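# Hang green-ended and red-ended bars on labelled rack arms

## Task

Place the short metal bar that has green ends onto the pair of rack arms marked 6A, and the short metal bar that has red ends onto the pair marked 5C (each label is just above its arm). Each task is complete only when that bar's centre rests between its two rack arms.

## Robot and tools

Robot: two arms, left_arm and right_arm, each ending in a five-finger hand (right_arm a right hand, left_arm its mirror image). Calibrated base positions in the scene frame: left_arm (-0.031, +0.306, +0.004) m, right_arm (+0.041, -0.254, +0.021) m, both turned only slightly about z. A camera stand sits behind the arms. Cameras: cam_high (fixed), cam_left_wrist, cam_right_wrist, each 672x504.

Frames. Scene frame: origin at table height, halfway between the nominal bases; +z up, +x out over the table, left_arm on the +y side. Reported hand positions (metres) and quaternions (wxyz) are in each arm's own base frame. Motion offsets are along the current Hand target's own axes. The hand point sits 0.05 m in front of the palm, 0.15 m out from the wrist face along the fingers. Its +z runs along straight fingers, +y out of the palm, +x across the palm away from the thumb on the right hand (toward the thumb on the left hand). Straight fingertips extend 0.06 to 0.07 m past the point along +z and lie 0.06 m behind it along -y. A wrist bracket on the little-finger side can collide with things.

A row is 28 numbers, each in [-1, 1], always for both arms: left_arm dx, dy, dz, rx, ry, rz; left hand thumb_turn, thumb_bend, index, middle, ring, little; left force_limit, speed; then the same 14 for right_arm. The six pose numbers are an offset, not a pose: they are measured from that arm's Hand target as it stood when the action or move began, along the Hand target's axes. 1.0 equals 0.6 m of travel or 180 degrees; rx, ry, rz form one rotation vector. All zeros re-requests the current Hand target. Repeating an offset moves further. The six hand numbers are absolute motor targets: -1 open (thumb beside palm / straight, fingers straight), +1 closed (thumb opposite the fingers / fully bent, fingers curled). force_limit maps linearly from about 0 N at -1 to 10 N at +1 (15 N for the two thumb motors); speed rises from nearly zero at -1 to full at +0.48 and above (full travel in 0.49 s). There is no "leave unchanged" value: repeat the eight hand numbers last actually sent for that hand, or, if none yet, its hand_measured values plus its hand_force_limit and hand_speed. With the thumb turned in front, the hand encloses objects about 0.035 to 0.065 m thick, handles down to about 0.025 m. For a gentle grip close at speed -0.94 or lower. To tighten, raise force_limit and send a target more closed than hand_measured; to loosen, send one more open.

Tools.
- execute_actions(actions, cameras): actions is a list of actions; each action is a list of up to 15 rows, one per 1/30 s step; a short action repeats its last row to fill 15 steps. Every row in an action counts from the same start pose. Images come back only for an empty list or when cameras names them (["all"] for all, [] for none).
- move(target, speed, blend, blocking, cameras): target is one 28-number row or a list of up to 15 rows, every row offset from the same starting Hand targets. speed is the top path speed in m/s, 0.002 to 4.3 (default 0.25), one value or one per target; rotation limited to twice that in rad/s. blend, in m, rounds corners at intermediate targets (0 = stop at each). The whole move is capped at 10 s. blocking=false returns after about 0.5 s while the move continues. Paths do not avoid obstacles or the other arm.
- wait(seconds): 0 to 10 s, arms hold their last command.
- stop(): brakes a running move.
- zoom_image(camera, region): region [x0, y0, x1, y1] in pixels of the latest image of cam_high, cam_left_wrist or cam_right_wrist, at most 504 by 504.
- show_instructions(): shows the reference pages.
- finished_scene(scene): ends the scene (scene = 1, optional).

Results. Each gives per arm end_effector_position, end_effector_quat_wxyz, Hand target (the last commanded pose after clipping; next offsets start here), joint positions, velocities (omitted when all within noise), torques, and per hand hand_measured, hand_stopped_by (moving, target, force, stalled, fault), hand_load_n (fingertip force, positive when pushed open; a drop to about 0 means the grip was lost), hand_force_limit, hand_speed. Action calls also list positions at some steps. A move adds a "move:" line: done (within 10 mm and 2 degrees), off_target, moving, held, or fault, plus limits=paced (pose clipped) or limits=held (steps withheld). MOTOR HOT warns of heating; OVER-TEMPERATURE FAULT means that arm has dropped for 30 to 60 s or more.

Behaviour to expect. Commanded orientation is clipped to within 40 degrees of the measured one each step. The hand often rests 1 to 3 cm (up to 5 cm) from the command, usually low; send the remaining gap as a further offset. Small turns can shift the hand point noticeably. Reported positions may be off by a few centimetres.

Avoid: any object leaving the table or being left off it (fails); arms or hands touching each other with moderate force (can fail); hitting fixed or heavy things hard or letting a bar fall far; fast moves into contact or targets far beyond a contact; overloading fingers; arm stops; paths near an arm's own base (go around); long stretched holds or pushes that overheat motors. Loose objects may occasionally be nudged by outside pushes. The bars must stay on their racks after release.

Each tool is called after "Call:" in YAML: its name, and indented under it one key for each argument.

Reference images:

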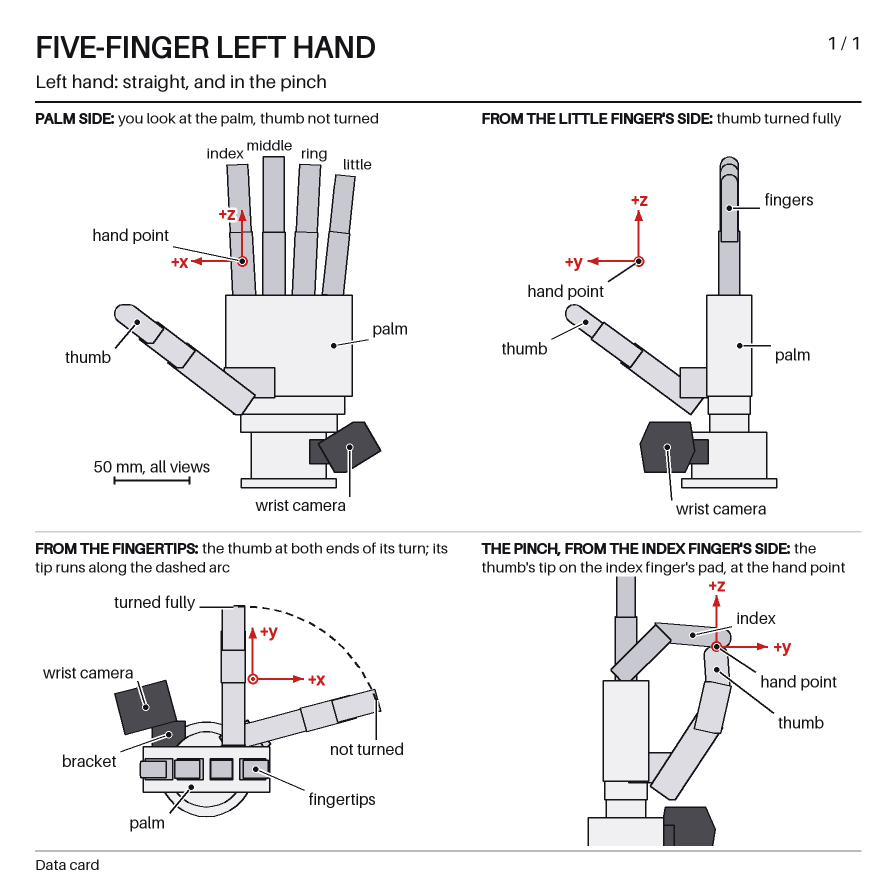

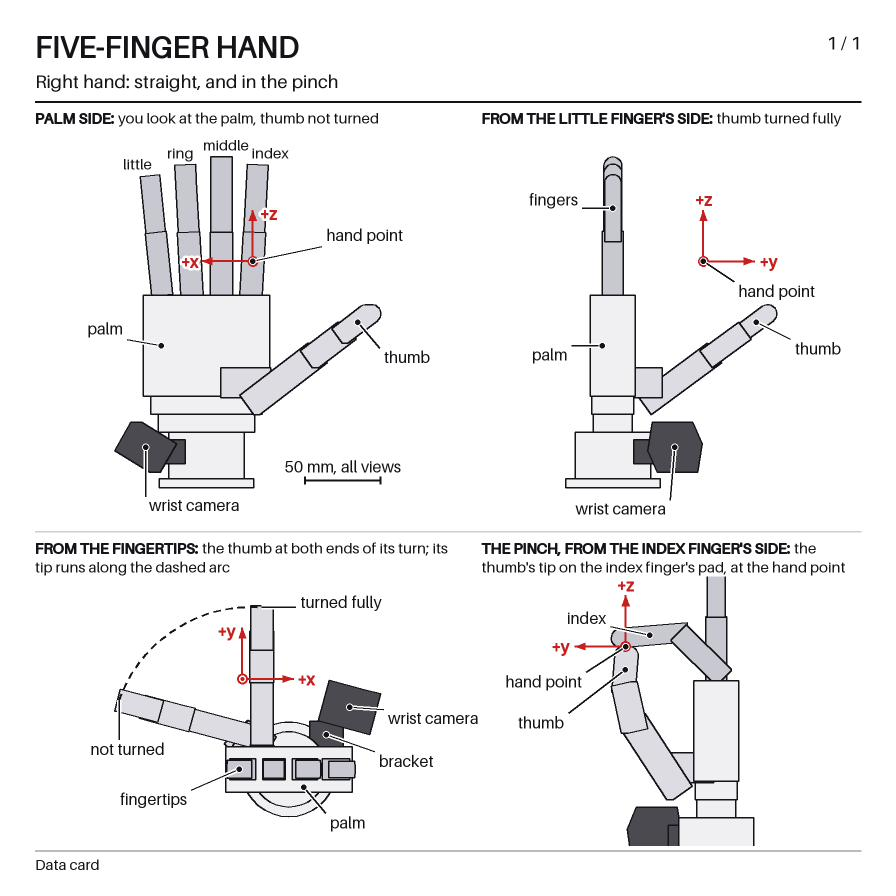

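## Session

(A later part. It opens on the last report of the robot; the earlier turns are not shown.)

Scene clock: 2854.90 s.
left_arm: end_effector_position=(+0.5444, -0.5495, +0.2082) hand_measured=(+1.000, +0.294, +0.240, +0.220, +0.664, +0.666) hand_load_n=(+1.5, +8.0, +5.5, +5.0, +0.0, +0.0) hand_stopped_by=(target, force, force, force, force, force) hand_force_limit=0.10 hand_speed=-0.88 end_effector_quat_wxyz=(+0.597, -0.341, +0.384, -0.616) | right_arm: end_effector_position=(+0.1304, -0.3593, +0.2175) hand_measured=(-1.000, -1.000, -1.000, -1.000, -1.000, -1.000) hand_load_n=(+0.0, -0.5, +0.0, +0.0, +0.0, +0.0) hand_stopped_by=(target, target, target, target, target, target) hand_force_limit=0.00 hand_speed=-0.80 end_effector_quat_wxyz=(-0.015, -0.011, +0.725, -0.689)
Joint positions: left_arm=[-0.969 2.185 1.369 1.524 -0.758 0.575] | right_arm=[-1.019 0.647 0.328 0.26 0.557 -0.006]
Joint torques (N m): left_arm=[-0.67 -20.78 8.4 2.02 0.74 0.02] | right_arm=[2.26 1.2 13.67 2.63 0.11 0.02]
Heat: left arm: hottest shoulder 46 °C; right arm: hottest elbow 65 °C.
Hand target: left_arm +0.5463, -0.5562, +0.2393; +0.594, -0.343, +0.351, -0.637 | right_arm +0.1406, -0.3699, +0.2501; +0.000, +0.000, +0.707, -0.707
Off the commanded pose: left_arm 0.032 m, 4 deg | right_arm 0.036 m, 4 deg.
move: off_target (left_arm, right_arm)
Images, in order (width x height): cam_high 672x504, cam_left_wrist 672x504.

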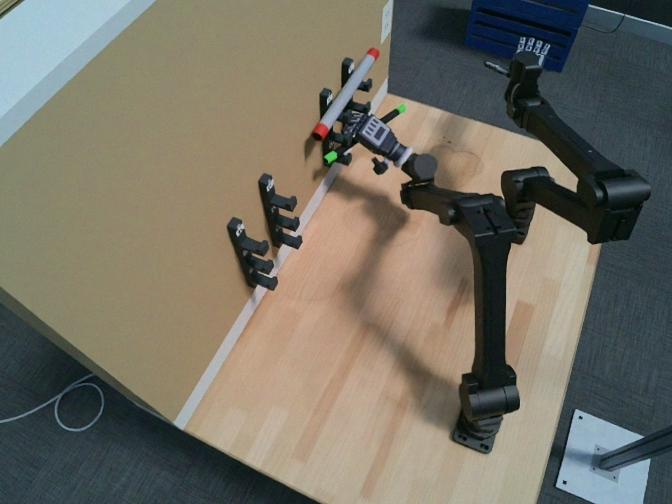

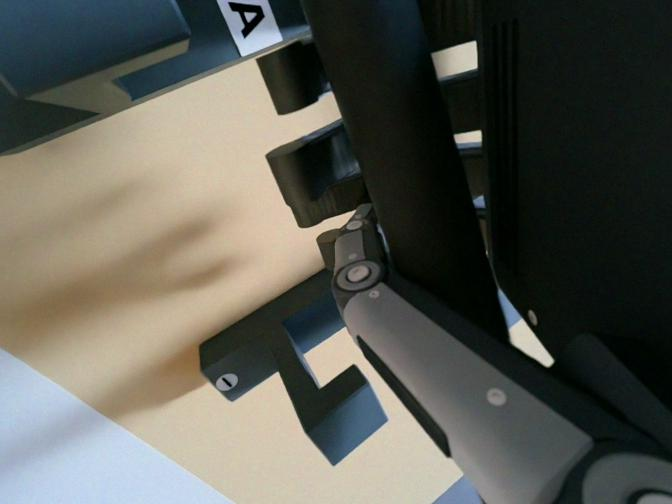

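Call:
move:
  target: [-0.0013,-0.0778,-0.1285,0,0,0,1,0.95,0.9,0.9,0.9,0.9,0.1,-0.88,0,0,0,0,0,0,-1,-1,-1,-1,-1,-1,0,-0.8]
  speed: 0.06
  cameras: ["cam_left_wrist","cam_high"]

Call:
zoom_image:
  camera: "cam_high"
  region: [310, 70, 470, 210]

Scene clock: 2881.53 s.
left_arm: end_effector_position=(+0.4626, -0.5535, +0.1952) hand_measured=(+1.000, +0.294, +0.240, +0.220, +0.664, +0.666) hand_load_n=(+1.5, +8.0, +5.5, +4.5, +0.0, +0.0) hand_stopped_by=(target, force, force, force, force, force) hand_force_limit=0.10 hand_speed=-0.88 end_effector_quat_wxyz=(+0.580, -0.346, +0.422, -0.604) | right_arm: end_effector_position=(+0.1304, -0.3593, +0.2175) hand_measured=(-1.000, -1.000, -1.000, -1.000, -1.000, -1.000) hand_load_n=(-0.5, +0.5, -0.5, +0.0, +0.0, +0.0) hand_stopped_by=(target, target, target, target, target, target) hand_force_limit=0.00 hand_speed=-0.80 end_effector_quat_wxyz=(-0.015, -0.011, +0.725, -0.689)
Joint positions: left_arm=[-1.087 2.091 1.202 1.549 -0.853 0.608] | right_arm=[-1.019 0.647 0.328 0.26 0.557 -0.006]
Joint torques (N m): left_arm=[-1.03 -23.3 5.45 2.09 0.58 -0.03] | right_arm=[2.32 1.2 13.68 2.63 0.11 0.03]
Heat: left arm: hottest shoulder 45 °C; right arm: hottest elbow 65 °C.
Hand target: left_arm +0.4565, -0.5499, +0.2391; +0.594, -0.343, +0.351, -0.637 | right_arm +0.1406, -0.3699, +0.2501; +0.000, +0.000, +0.707, -0.707
Off the commanded pose: left_arm 0.045 m, 9 deg | right_arm 0.036 m, 4 deg.
joint sent to its limit (left arm) — joint 4 (wrist pitch), upper limit. The joint targets are off in orientation, not in position.
move: off_target (left_arm, right_arm)
Images, in order (width x height): cam_high 672x504, cam_left_wrist 672x504.

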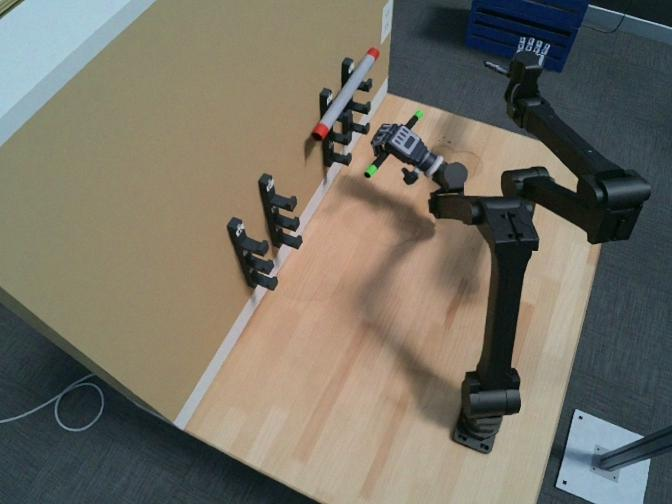

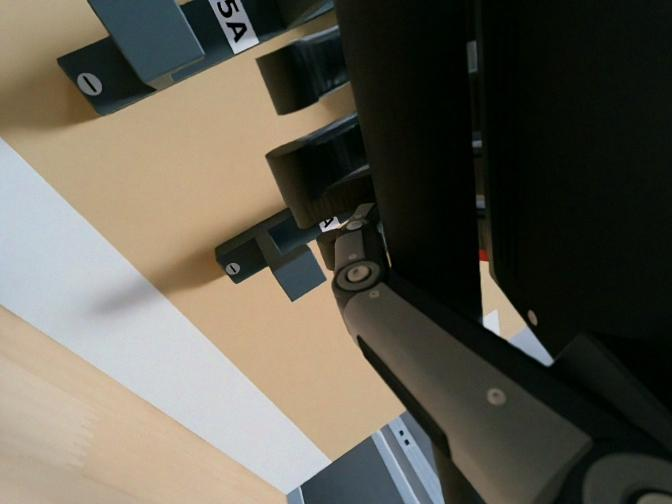

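Scaled by 3.150 from the camera's 672x504 image, which has a finer 960x720 frame.

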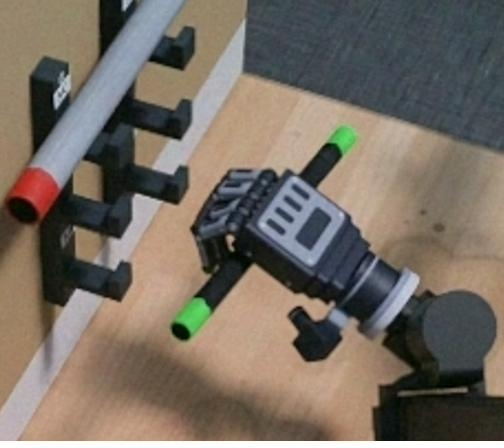

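Call:
move:
  target: [-0.7035,-0.1057,-0.0163,-0.0965,-0.026,-0.0158,1,0.95,0.9,0.9,0.9,0.9,0.1,-0.88,0,0,0,0,0,0,-1,-1,-1,-1,-1,-1,0,-0.8]
  speed: 0.12
  cameras: ["cam_left_wrist","cam_high"]

Call:
zoom_image:
  camera: "cam_high"
  region: [220, 140, 420, 310]

Scene clock: 2924.37 s.
left_arm: end_effector_position=(+0.4414, -0.1279, +0.2616) hand_measured=(+1.000, +0.294, +0.240, +0.220, +0.664, +0.666) hand_load_n=(+2.0, +8.0, +6.0, +4.5, +0.0, +0.0) hand_stopped_by=(target, force, force, force, force, force) hand_force_limit=0.10 hand_speed=-0.88 end_effector_quat_wxyz=(+0.532, -0.465, +0.428, -0.563) | right_arm: end_effector_position=(+0.1304, -0.3593, +0.2175) hand_measured=(-1.000, -1.000, -1.000, -1.000, -1.000, -1.000) hand_load_n=(+0.0, +0.0, +0.0, +0.0, +0.0, +0.0) hand_stopped_by=(target, target, target, target, target, target) hand_force_limit=0.00 hand_speed=-0.80 end_effector_quat_wxyz=(-0.015, -0.011, +0.725, -0.689)
Joint positions: left_arm=[-0.379 1.001 0.378 0.842 -0.383 0.013] | right_arm=[-1.019 0.647 0.328 0.26 0.557 -0.006]
Joint torques (N m): left_arm=[-0.32 -6.18 7.65 1.51 0.28 -0.2] | right_arm=[2.32 1.2 13.67 2.63 0.11 0.02]
Heat: left arm: hottest shoulder 45 °C; right arm: hottest elbow 65 °C.
Hand target: left_arm +0.4403, -0.1253, +0.2799; +0.533, -0.463, +0.410, -0.577 | right_arm +0.1406, -0.3699, +0.2501; +0.000, +0.000, +0.707, -0.707
Off the commanded pose: left_arm 0.019 m, 3 deg | right_arm 0.036 m, 4 deg.
move: off_target (left_arm, right_arm)
Images, in order (width x height): cam_high 672x504, cam_left_wrist 672x504.

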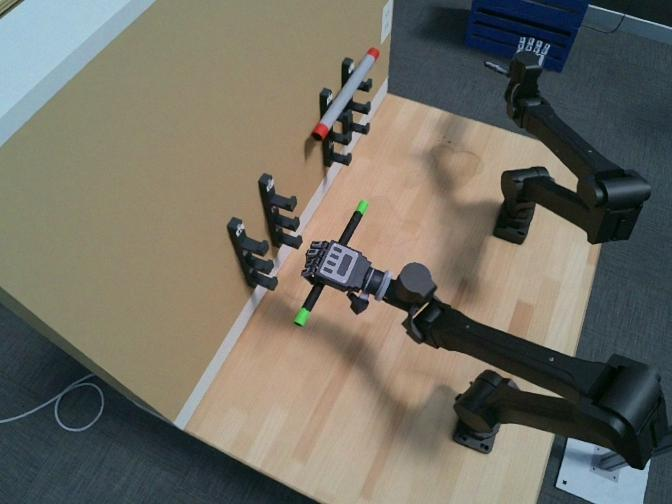

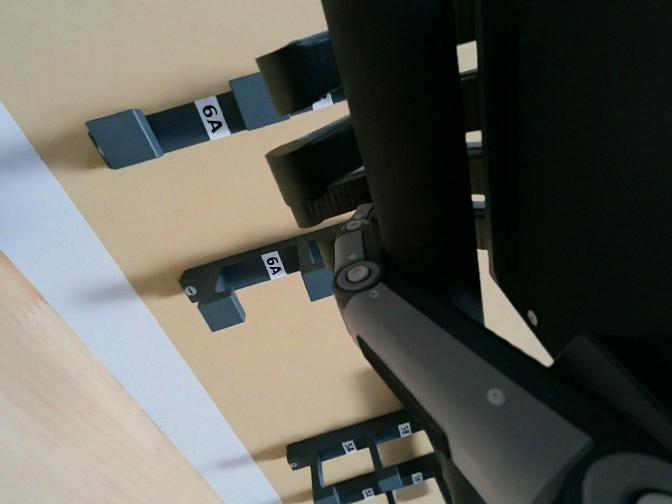

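Scaled by 2.520 from the camera's 672x504 image, which has a finer 960x720 frame.

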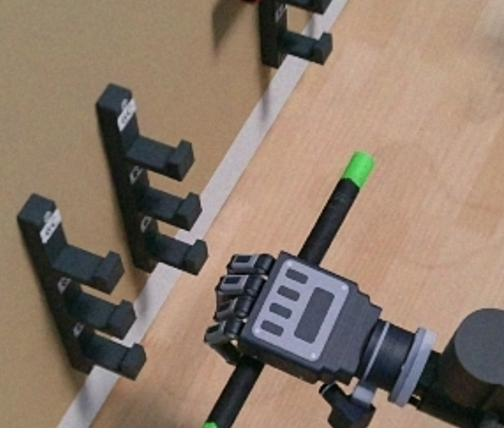

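Call:
move:
  target: [-0.0265,0.1512,-0.1825,-0.6869,-0.0129,0.0418,1,0.95,0.9,0.9,0.9,0.9,0.1,-0.88,0,0,0,0,0,0,-1,-1,-1,-1,-1,-1,0,-0.8]
  speed: 0.12
  cameras: ["cam_left_wrist","cam_high"]

Call:
zoom_image:
  camera: "cam_high"
  region: [240, 150, 460, 370]

Scene clock: 3117.50 s.
left_arm: end_effector_position=(+0.3384, -0.1191, +0.1478) hand_measured=(+1.000, +0.294, +0.240, +0.220, +0.664, +0.666) hand_load_n=(+1.5, +8.0, +6.5, +5.0, +0.5, +0.0) hand_stopped_by=(target, force, force, force, force, force) hand_force_limit=0.10 hand_speed=-0.88 end_effector_quat_wxyz=(+0.125, +0.674, -0.714, -0.142) | right_arm: end_effector_position=(+0.1304, -0.3593, +0.2175) hand_measured=(-1.000, -1.000, -1.000, -1.000, -1.000, -1.000) hand_load_n=(+0.0, +0.0, +0.0, +0.0, +0.0, +0.0) hand_stopped_by=(target, target, target, target, target, target) hand_force_limit=0.00 hand_speed=-0.80 end_effector_quat_wxyz=(-0.015, -0.011, +0.725, -0.689)
Joint positions: left_arm=[-0.206 1.714 1.392 -1.628 0.042 -0.14] | right_arm=[-1.019 0.647 0.328 0.26 0.557 -0.006]
Joint torques (N m): left_arm=[-0.15 -14.21 10.43 -1.73 0.3 0.07] | right_arm=[2.26 1.2 13.67 2.63 0.11 0.03]
Heat: left arm: hottest elbow 43 °C; right arm: hottest elbow 65 °C.
Hand target: left_arm +0.3554, -0.1202, +0.1650; +0.119, +0.675, -0.717, -0.126 | right_arm +0.1406, -0.3699, +0.2501; +0.000, +0.000, +0.707, -0.707
Off the commanded pose: left_arm 0.024 m, 2 deg | right_arm 0.036 m, 4 deg.
move: off_target (left_arm, right_arm)
Images, in order (width x height): cam_high 672x504, cam_left_wrist 672x504.

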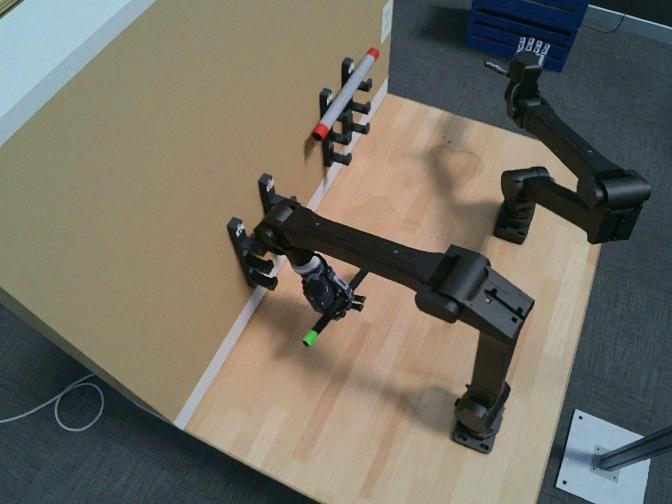

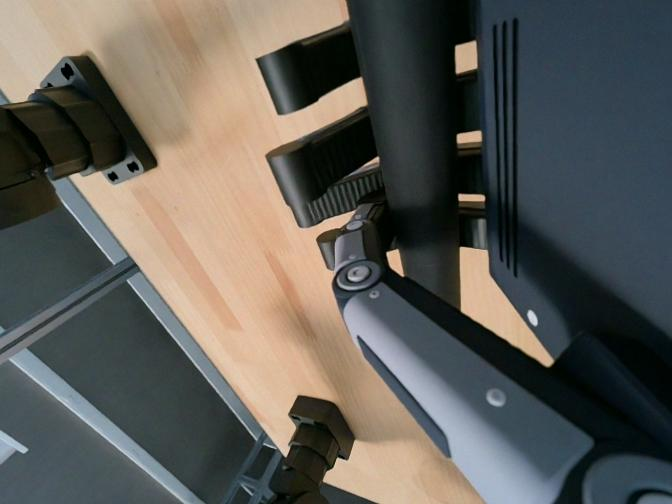

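Scaled by 2.291 from the camera's 672x504 image, which has a finer 960x720 frame.

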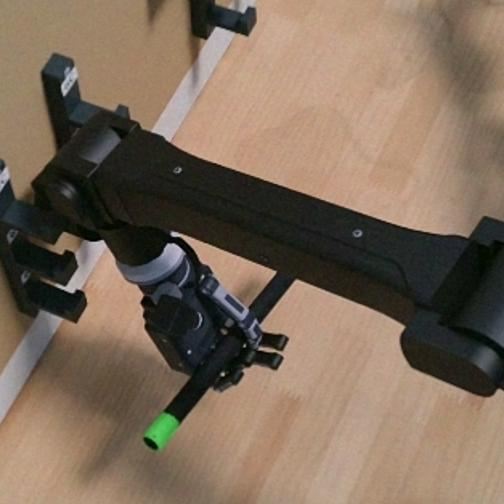

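Call:
move:
  target: [0,0,0,0,0,0,1,0.95,0.24,0.24,0.24,0.24,0.1,-0.7,0,0,0,0,0,0,-1,-1,-1,-1,-1,-1,0,-0.8]
  speed: 0.1
  cameras: ["cam_left_wrist"]

Scene clock: 3136.03 s.
left_arm: end_effector_position=(+0.3383, -0.1192, +0.1479) hand_measured=(+1.000, +0.294, +0.240, +0.234, +0.240, +0.240) hand_load_n=(+2.0, +8.0, +6.0, +10.5, +0.0, +0.5) hand_stopped_by=(target, force, force, force, target, target) hand_force_limit=0.10 hand_speed=-0.70 end_effector_quat_wxyz=(+0.125, +0.674, -0.714, -0.142) | right_arm: end_effector_position=(+0.1304, -0.3593, +0.2175) hand_measured=(-1.000, -1.000, -1.000, -1.000, -1.000, -1.000) hand_load_n=(+0.0, +0.0, +0.0, +0.0, +0.0, +0.0) hand_stopped_by=(target, target, target, target, target, target) hand_force_limit=0.00 hand_speed=-0.80 end_effector_quat_wxyz=(-0.015, -0.011, +0.725, -0.689)
Joint positions: left_arm=[-0.206 1.714 1.392 -1.628 0.043 -0.139] | right_arm=[-1.019 0.647 0.328 0.26 0.557 -0.006]
Joint torques (N m): left_arm=[-0.38 -14.62 10.4 -1.63 0.24 0.06] | right_arm=[2.32 1.2 13.67 2.62 0.11 0.03]
Heat: left arm: hottest elbow 43 °C; right arm: hottest elbow 65 °C.
Hand target: left_arm +0.3554, -0.1202, +0.1650; +0.119, +0.675, -0.717, -0.126 | right_arm +0.1406, -0.3699, +0.2501; +0.000, +0.000, +0.707, -0.707
Off the commanded pose: left_arm 0.024 m, 2 deg | right_arm 0.036 m, 4 deg.
move: off_target (left_arm, right_arm)
Images, in order (width x height): cam_left_wrist 672x504.

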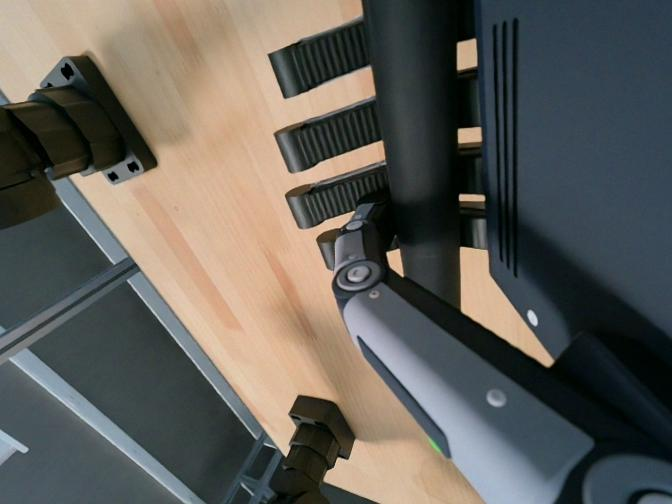

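Call:
move:
  target:
    - [0,0,0,0,0,0,1,0.95,0.02,0.02,0.02,0.02,0.1,-0.5,0,0,0,0,0,0,-1,-1,-1,-1,-1,-1,0,-0.8]
    - [0,0,0,0,0,0,1,-0.8,0.02,0.02,0.02,0.02,0.1,-0.5,0,0,0,0,0,0,-1,-1,-1,-1,-1,-1,0,-0.8]
  speed: 0.1
  cameras: ["cam_left_wrist"]

Scene clock: 3150.70 s.
left_arm: end_effector_position=(+0.3393, -0.1194, +0.1490) hand_measured=(+1.000, -0.800, +0.020, +0.020, +0.020, +0.020) hand_load_n=(+0.0, +0.0, +1.0, +0.5, +0.5, +0.5) hand_stopped_by=(target, target, target, target, target, target) hand_force_limit=0.10 hand_speed=-0.50 end_effector_quat_wxyz=(+0.125, +0.674, -0.715, -0.141) | right_arm: end_effector_position=(+0.1304, -0.3593, +0.2175) hand_measured=(-1.000, -1.000, -1.000, -1.000, -1.000, -1.000) hand_load_n=(-0.5, +0.0, +0.0, +0.0, +0.0, +0.0) hand_stopped_by=(target, target, target, target, target, target) hand_force_limit=0.00 hand_speed=-0.80 end_effector_quat_wxyz=(-0.015, -0.011, +0.725, -0.689)
Joint positions: left_arm=[-0.206 1.714 1.396 -1.629 0.043 -0.138] | right_arm=[-1.019 0.647 0.328 0.26 0.557 -0.006]
Joint torques (N m): left_arm=[-0.38 -14.51 10.21 -1.58 0.25 0.06] | right_arm=[2.26 1.2 13.67 2.62 0.11 0.03]
Heat: left arm: hottest elbow 44 °C; right arm: hottest elbow 65 °C.
Hand target: left_arm +0.3553, -0.1202, +0.1650; +0.119, +0.675, -0.717, -0.126 | right_arm +0.1406, -0.3699, +0.2501; +0.000, +0.000, +0.707, -0.707
Off the commanded pose: left_arm 0.023 m, 2 deg | right_arm 0.036 m, 4 deg.
move: off_target (left_arm, right_arm); target 2's new numbers were sent with left_arm's hand 0.023 m and 2 deg from that target
Images, in order (width x height): cam_left_wrist 672x504.

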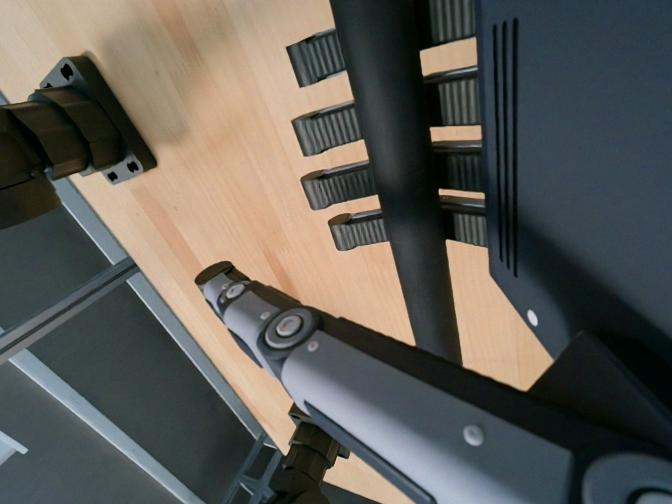

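Call:
move:
  target:
    - [0,0,0,0,0,0,1,0.9,0.02,0.02,0.02,0.02,0.1,-0.85,0,0,0,0,0,0,-1,-1,-1,-1,-1,-1,0,-0.8]
    - [0,0,0,0,0,0,1,0.9,0.9,0.9,0.9,0.9,-0.5,-0.88,0,0,0,0,0,0,-1,-1,-1,-1,-1,-1,0,-0.8]
  speed: 0.1
  cameras: ["cam_left_wrist","cam_high"]

Call:
zoom_image:
  camera: "cam_left_wrist"
  region: [200, 0, 560, 400]

Scene clock: 3175.80 s.
left_arm: end_effector_position=(+0.3392, -0.1194, +0.1490) hand_measured=(+1.000, +0.214, +0.020, +0.052, +0.108, +0.900) hand_load_n=(+0.0, +0.0, +1.5, +0.0, +0.5, +0.5) hand_stopped_by=(target, force, force, force, force, target) hand_force_limit=-0.50 hand_speed=-0.88 end_effector_quat_wxyz=(+0.125, +0.673, -0.715, -0.141) | right_arm: end_effector_position=(+0.1304, -0.3593, +0.2175) hand_measured=(-1.000, -1.000, -1.000, -1.000, -1.000, -1.000) hand_load_n=(-0.5, +0.0, +0.0, +0.0, +0.0, +0.0) hand_stopped_by=(target, target, target, target, target, target) hand_force_limit=0.00 hand_speed=-0.80 end_effector_quat_wxyz=(-0.015, -0.011, +0.725, -0.689)
Joint positions: left_arm=[-0.206 1.714 1.396 -1.629 0.043 -0.137] | right_arm=[-1.019 0.647 0.328 0.26 0.557 -0.006]
Joint torques (N m): left_arm=[-0.32 -14.45 10.22 -1.55 0.21 0.06] | right_arm=[2.32 1.2 13.65 2.63 0.11 0.03]
Heat: left arm: hottest elbow 43 °C; right arm: hottest elbow 65 °C.
Hand target: left_arm +0.3553, -0.1203, +0.1650; +0.119, +0.675, -0.717, -0.126 | right_arm +0.1406, -0.3699, +0.2501; +0.000, +0.000, +0.707, -0.707
Off the commanded pose: left_arm 0.023 m, 2 deg | right_arm 0.036 m, 4 deg.
move: off_target (left_arm, right_arm); target 2's new numbers were sent with left_arm's hand 0.023 m and 2 deg from that target
Images, in order (width x height): cam_high 672x504, cam_left_wrist 672x504.

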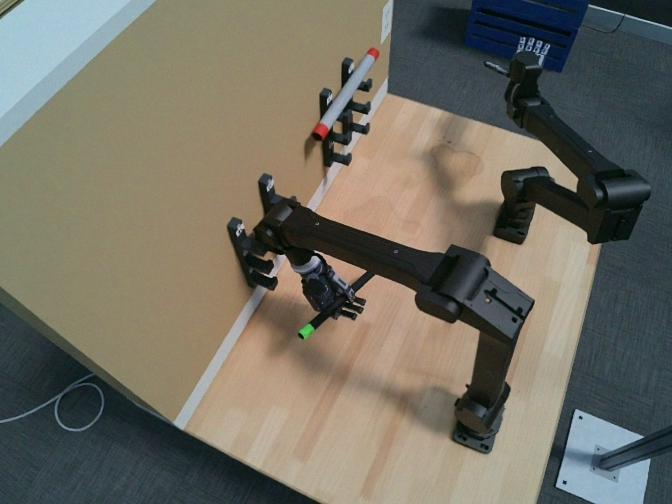

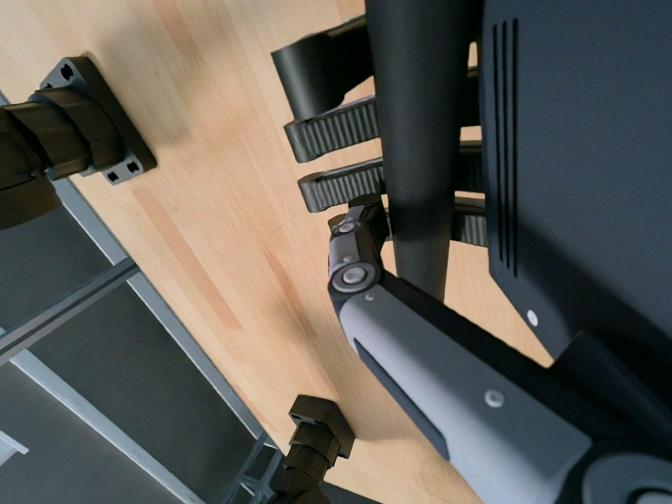

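Scaled by 1.260 from the camera's 672x504 image, which has a finer 960x720 frame.

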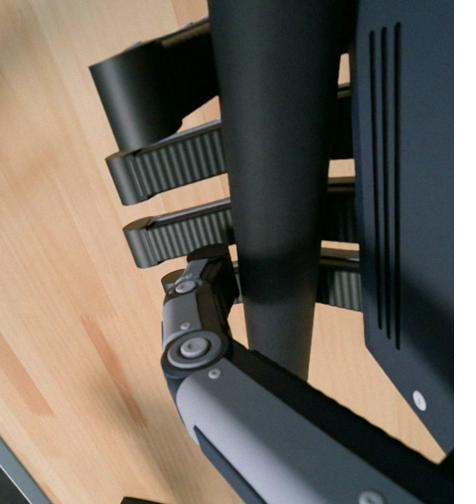

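Call:
move:
  target:
    - [0,0,0,0,0,0,1,0,0.02,0.02,0.02,0.02,0.1,-0.5,0,0,0,0,0,0,-1,-1,-1,-1,-1,-1,0,-0.8]
    - [0,0,0,0,0,0,1,0.9,0.02,0.02,0.02,0.02,0.2,-0.85,0,0,0,0,0,0,-1,-1,-1,-1,-1,-1,0,-0.8]
  speed: 0.1
  cameras: ["cam_left_wrist"]

Call:
zoom_image:
  camera: "cam_left_wrist"
  region: [200, 0, 560, 400]

Scene clock: 3188.43 s.
left_arm: end_effector_position=(+0.3392, -0.1194, +0.1490) hand_measured=(+1.000, +0.252, +0.020, +0.020, +0.020, +0.020) hand_load_n=(+1.0, +9.0, +3.0, +0.0, +0.0, +0.5) hand_stopped_by=(target, force, target, target, target, target) hand_force_limit=0.20 hand_speed=-0.85 end_effector_quat_wxyz=(+0.125, +0.673, -0.715, -0.141) | right_arm: end_effector_position=(+0.1304, -0.3593, +0.2175) hand_measured=(-1.000, -1.000, -1.000, -1.000, -1.000, -1.000) hand_load_n=(+0.0, +0.0, -0.5, +0.0, +0.0, +0.0) hand_stopped_by=(target, target, target, target, target, target) hand_force_limit=0.00 hand_speed=-0.80 end_effector_quat_wxyz=(-0.015, -0.011, +0.725, -0.689)
Joint positions: left_arm=[-0.206 1.714 1.396 -1.629 0.043 -0.137] | right_arm=[-1.019 0.647 0.328 0.26 0.557 -0.006]
Joint torques (N m): left_arm=[-0.21 -14.51 10.22 -1.57 0.23 0.04] | right_arm=[2.26 1.2 13.65 2.62 0.11 0.02]
Heat: left arm: hottest elbow 43 °C; right arm: hottest elbow 65 °C.
Hand target: left_arm +0.3553, -0.1202, +0.1650; +0.119, +0.675, -0.717, -0.126 | right_arm +0.1406, -0.3699, +0.2501; +0.000, +0.000, +0.707, -0.707
Off the commanded pose: left_arm 0.023 m, 2 deg | right_arm 0.036 m, 4 deg.
move: off_target (left_arm, right_arm); target 2's new numbers were sent with left_arm's hand 0.023 m and 2 deg from that target
Images, in order (width x height): cam_left_wrist 672x504.

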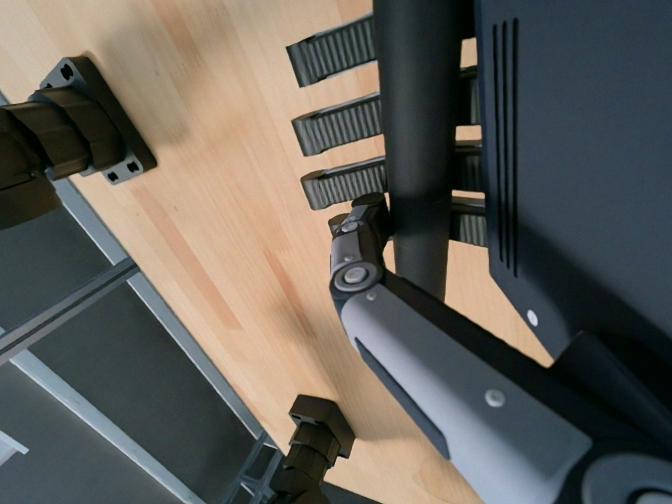

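Scaled by 1.260 from the camera's 672x504 image, which has a finer 960x720 frame.

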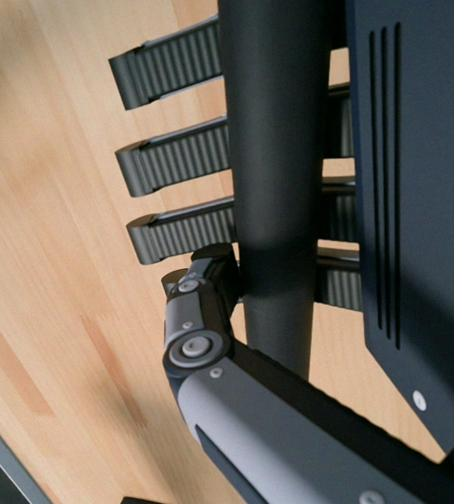

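Call:
move:
  target: [0,0,0,0,0,0,1,-0.8,0.02,0.02,0.02,0.02,0.1,-0.5,0,0,0,0,0,0,-1,-1,-1,-1,-1,-1,0,-0.8]
  speed: 0.1
  cameras: ["cam_left_wrist"]

Scene clock: 3201.33 s.
left_arm: end_effector_position=(+0.3392, -0.1194, +0.1490) hand_measured=(+1.000, -0.800, +0.020, +0.020, +0.020, +0.020) hand_load_n=(+0.0, +0.0, +1.0, +0.0, +0.0, +0.0) hand_stopped_by=(target, target, target, target, target, target) hand_force_limit=0.10 hand_speed=-0.50 end_effector_quat_wxyz=(+0.125, +0.673, -0.715, -0.141) | right_arm: end_effector_position=(+0.1304, -0.3593, +0.2175) hand_measured=(-1.000, -1.000, -1.000, -1.000, -1.000, -1.000) hand_load_n=(+0.0, +0.0, +0.0, +0.0, +0.0, -0.5) hand_stopped_by=(target, target, target, target, target, target) hand_force_limit=0.00 hand_speed=-0.80 end_effector_quat_wxyz=(-0.015, -0.011, +0.725, -0.689)
Joint positions: left_arm=[-0.206 1.714 1.396 -1.629 0.043 -0.137] | right_arm=[-1.019 0.647 0.328 0.26 0.557 -0.006]
Joint torques (N m): left_arm=[-0.21 -14.56 10.19 -1.55 0.22 0.02] | right_arm=[2.32 1.26 13.65 2.62 0.11 0.02]
Heat: left arm: hottest elbow 42 °C; right arm: hottest elbow 66 °C.
Hand target: left_arm +0.3553, -0.1202, +0.1650; +0.119, +0.675, -0.717, -0.126 | right_arm +0.1406, -0.3699, +0.2501; +0.000, +0.000, +0.707, -0.707
Off the commanded pose: left_arm 0.023 m, 2 deg | right_arm 0.036 m, 4 deg.
move: off_target (left_arm, right_arm)
Images, in order (width x height): cam_left_wrist 672x504.

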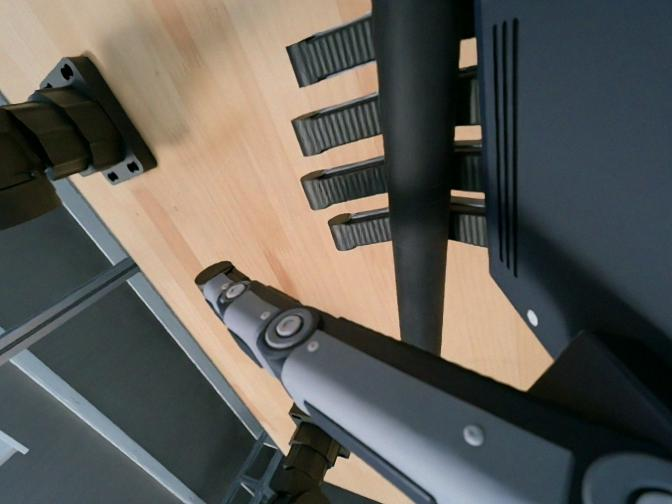

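Call:
wait:
  seconds: 0.2
  cameras: ["cam_high","cam_left_wrist"]

Call:
zoom_image:
  camera: "cam_high"
  region: [280, 220, 400, 360]

Scene clock: 3210.63 s.
left_arm: end_effector_position=(+0.3392, -0.1194, +0.1490) hand_measured=(+1.000, -0.800, +0.020, +0.020, +0.020, +0.020) hand_load_n=(+0.0, +0.0, +1.5, +0.0, +0.0, +0.0) hand_stopped_by=(target, target, target, target, target, target) hand_force_limit=0.10 hand_speed=-0.50 end_effector_quat_wxyz=(+0.125, +0.673, -0.715, -0.141) | right_arm: end_effector_position=(+0.1304, -0.3593, +0.2175) hand_measured=(-1.000, -1.000, -1.000, -1.000, -1.000, -1.000) hand_load_n=(-0.5, +0.0, +0.0, +0.0, +0.0, +0.0) hand_stopped_by=(target, target, target, target, target, target) hand_force_limit=0.00 hand_speed=-0.80 end_effector_quat_wxyz=(-0.015, -0.011, +0.725, -0.689)
Joint positions: left_arm=[-0.206 1.714 1.396 -1.629 0.043 -0.137] | right_arm=[-1.019 0.647 0.328 0.26 0.557 -0.006]
Joint torques (N m): left_arm=[-0.38 -14.33 10.24 -1.59 0.23 0.03] | right_arm=[2.26 1.2 13.67 2.62 0.11 0.03]
Heat: left arm: hottest elbow 43 °C; right arm: hottest elbow 66 °C.
Hand target: left_arm +0.3553, -0.1202, +0.1650; +0.119, +0.675, -0.717, -0.126 | right_arm +0.1406, -0.3699, +0.2501; +0.000, +0.000, +0.707, -0.707
Off the commanded pose: left_arm 0.023 m, 2 deg | right_arm 0.036 m, 4 deg.
wait: 0.20 s; at rest from the start
Images, in order (width x height): cam_high 672x504, cam_left_wrist 672x504.

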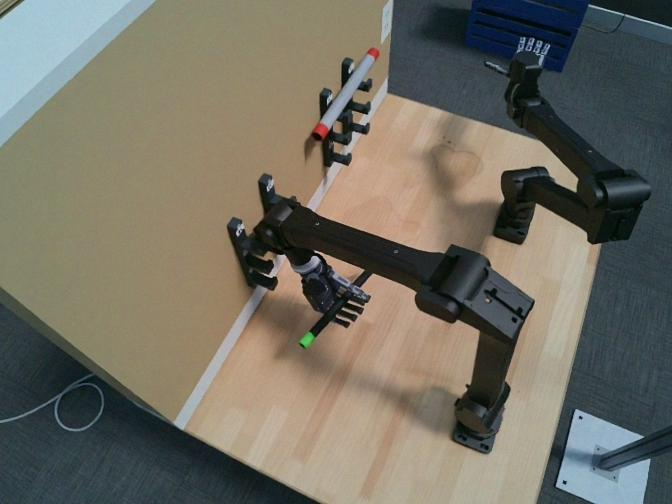

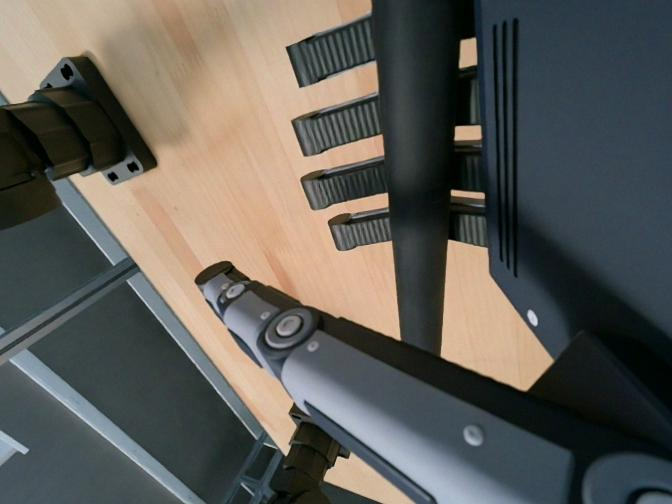

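Scaled by 3.600 from the camera's 672x504 image, which has a finer 960x720 frame.

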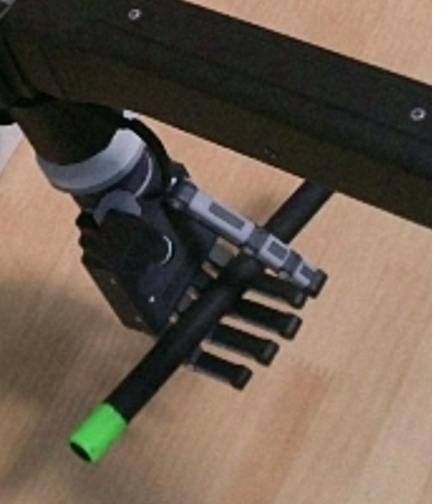

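Call:
move:
  target: [0,0,0,0.083,0,0,1,-0.8,0.15,0.15,0.15,0.15,0.1,-0.5,0,0,0,0,0,0,-1,-1,-1,-1,-1,-1,0,-0.8]
  speed: 0.1
  cameras: ["cam_left_wrist"]

Scene clock: 3252.10 s.
left_arm: end_effector_position=(+0.3550, -0.1173, +0.1545) hand_measured=(+1.000, -0.800, +0.150, +0.150, +0.150, +0.150) hand_load_n=(+0.0, +0.0, +1.0, +0.0, +1.0, +0.0) hand_stopped_by=(target, target, target, target, target, target) hand_force_limit=0.10 hand_speed=-0.50 end_effector_quat_wxyz=(+0.042, +0.684, -0.726, -0.048) | right_arm: end_effector_position=(+0.1304, -0.3593, +0.2175) hand_measured=(-1.000, -1.000, -1.000, -1.000, -1.000, -1.000) hand_load_n=(-0.5, +0.0, +0.0, +0.0, +0.0, +0.0) hand_stopped_by=(target, target, target, target, target, target) hand_force_limit=0.00 hand_speed=-0.80 end_effector_quat_wxyz=(-0.015, -0.011, +0.725, -0.689)
Joint positions: left_arm=[-0.206 1.573 1.318 -1.444 0.014 -0.145] | right_arm=[-1.019 0.647 0.328 0.26 0.557 -0.006]
Joint torques (N m): left_arm=[-1.32 -15.97 6.57 0.02 0.1 -0.1] | right_arm=[2.26 1.2 13.65 2.63 0.11 0.02]
Heat: left arm: hottest elbow 43 °C; right arm: hottest elbow 66 °C.
Hand target: left_arm +0.3554, -0.1203, +0.1651; +0.030, +0.685, -0.728, -0.032 | right_arm +0.1406, -0.3699, +0.2501; +0.000, +0.000, +0.707, -0.707
Off the commanded pose: left_arm 0.011 m, 2 deg | right_arm 0.036 m, 4 deg.
move: off_target (left_arm, right_arm)
Images, in order (width x height): cam_left_wrist 672x504.

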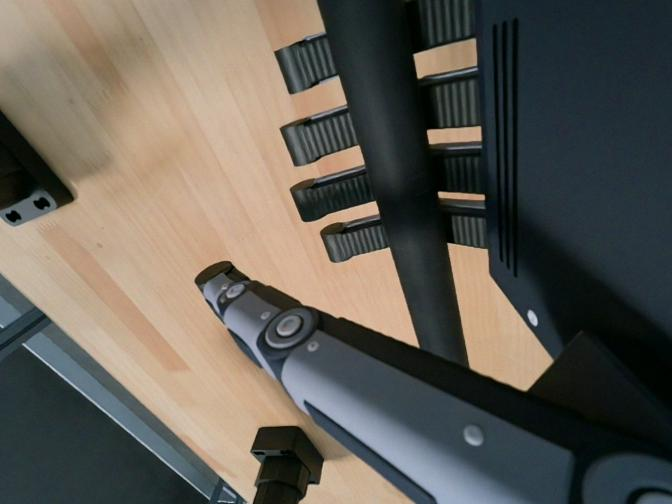

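Call:
move:
  target: [0,0,0,0,0,0,1,0.9,0.15,0.15,0.15,0.15,0.2,-0.88,0,0,0,0,0,0,-1,-1,-1,-1,-1,-1,0,-0.8]
  speed: 0.1
  cameras: ["cam_left_wrist"]

Call:
zoom_image:
  camera: "cam_left_wrist"
  region: [200, 0, 560, 400]

Scene clock: 3266.30 s.
left_arm: end_effector_position=(+0.3550, -0.1173, +0.1545) hand_measured=(+1.000, +0.044, +0.150, +0.150, +0.150, +0.150) hand_load_n=(+0.0, +0.0, +1.0, +0.0, +0.5, +0.0) hand_stopped_by=(target, moving, target, target, target, target) hand_force_limit=0.20 hand_speed=-0.88 end_effector_quat_wxyz=(+0.042, +0.684, -0.726, -0.048) | right_arm: end_effector_position=(+0.1304, -0.3593, +0.2175) hand_measured=(-1.000, -1.000, -1.000, -1.000, -1.000, -1.000) hand_load_n=(+0.0, +0.0, +0.0, +0.0, +0.0, +0.0) hand_stopped_by=(target, target, target, target, target, target) hand_force_limit=0.00 hand_speed=-0.80 end_effector_quat_wxyz=(-0.015, -0.011, +0.725, -0.689)
Joint positions: left_arm=[-0.206 1.573 1.318 -1.444 0.014 -0.145] | right_arm=[-1.019 0.647 0.328 0.26 0.557 -0.006]
Joint torques (N m): left_arm=[-1.26 -16.09 6.54 0.14 0.08 -0.12] | right_arm=[2.32 1.2 13.67 2.62 0.11 0.03]
Heat: left arm: hottest elbow 42 °C; right arm: hottest elbow 66 °C.
Hand target: left_arm +0.3554, -0.1203, +0.1651; +0.030, +0.685, -0.728, -0.032 | right_arm +0.1406, -0.3699, +0.2501; +0.000, +0.000, +0.707, -0.707
Off the commanded pose: left_arm 0.011 m, 2 deg | right_arm 0.036 m, 4 deg.
move: moving (left_arm; no rest 5 s after the path's end), off_target (right_arm)
Images, in order (width x height): cam_left_wrist 672x504.

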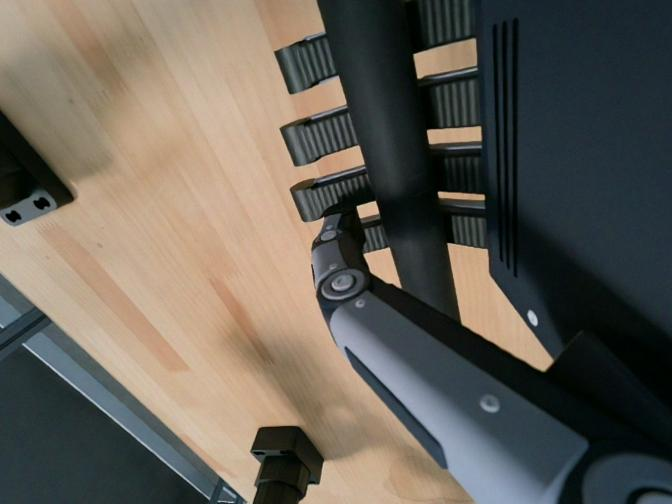

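Scaled by 1.260 from the camera's 672x504 image, which has a finer 960x720 frame.

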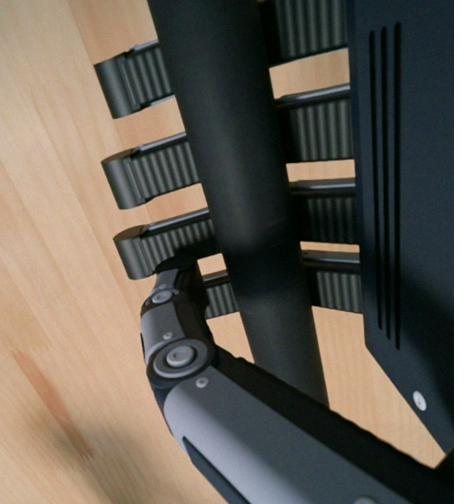

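Call:
wait:
  seconds: 3
  cameras: ["cam_left_wrist"]

Call:
zoom_image:
  camera: "cam_left_wrist"
  region: [200, 0, 560, 400]

Scene clock: 3273.00 s.
left_arm: end_effector_position=(+0.3551, -0.1173, +0.1545) hand_measured=(+1.000, +0.212, +0.150, +0.150, +0.150, +0.150) hand_load_n=(+1.0, +9.0, +2.0, +0.0, +0.5, +1.0) hand_stopped_by=(target, force, target, target, target, target) hand_force_limit=0.20 hand_speed=-0.88 end_effector_quat_wxyz=(+0.042, +0.684, -0.726, -0.048) | right_arm: end_effector_position=(+0.1304, -0.3593, +0.2175) hand_measured=(-1.000, -1.000, -1.000, -1.000, -1.000, -1.000) hand_load_n=(+0.0, +0.0, +0.0, +0.0, -0.5, +0.0) hand_stopped_by=(target, target, target, target, target, target) hand_force_limit=0.00 hand_speed=-0.80 end_effector_quat_wxyz=(-0.015, -0.011, +0.725, -0.689)
Joint positions: left_arm=[-0.206 1.573 1.318 -1.443 0.014 -0.145] | right_arm=[-1.019 0.647 0.328 0.26 0.557 -0.006]
Joint torques (N m): left_arm=[-1.26 -15.97 6.56 0.06 0.07 -0.11] | right_arm=[2.26 1.2 13.65 2.62 0.11 0.02]
Heat: left arm: hottest elbow 42 °C; right arm: hottest elbow 66 °C.
Hand target: left_arm +0.3554, -0.1203, +0.1651; +0.030, +0.685, -0.728, -0.032 | right_arm +0.1406, -0.3699, +0.2501; +0.000, +0.000, +0.707, -0.707
Off the commanded pose: left_arm 0.011 m, 2 deg | right_arm 0.036 m, 4 deg.
wait: 3.00 s; at rest from the start
Images, in order (width x height): cam_left_wrist 672x504.

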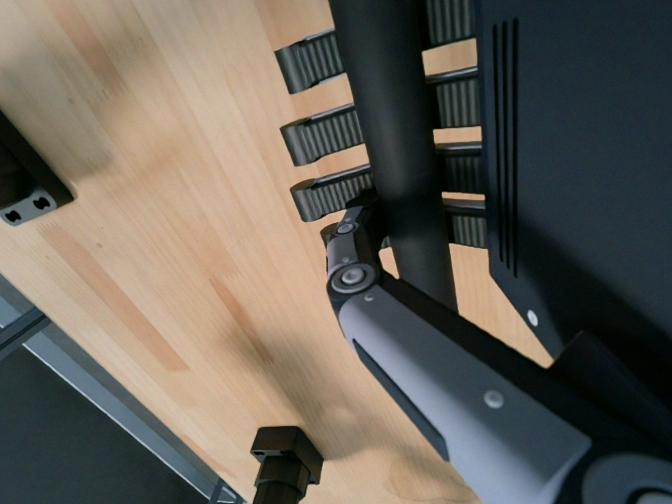

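Scaled by 1.260 from the camera's 672x504 image, which has a finer 960x720 frame.

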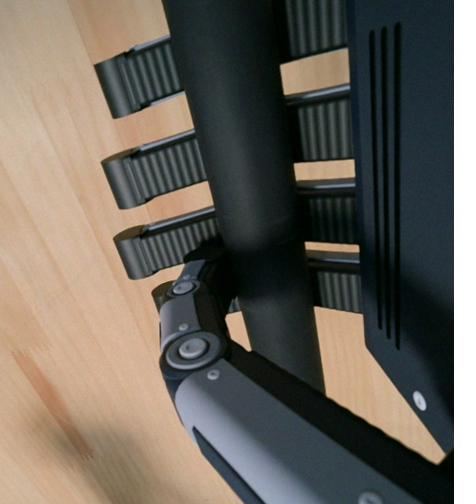

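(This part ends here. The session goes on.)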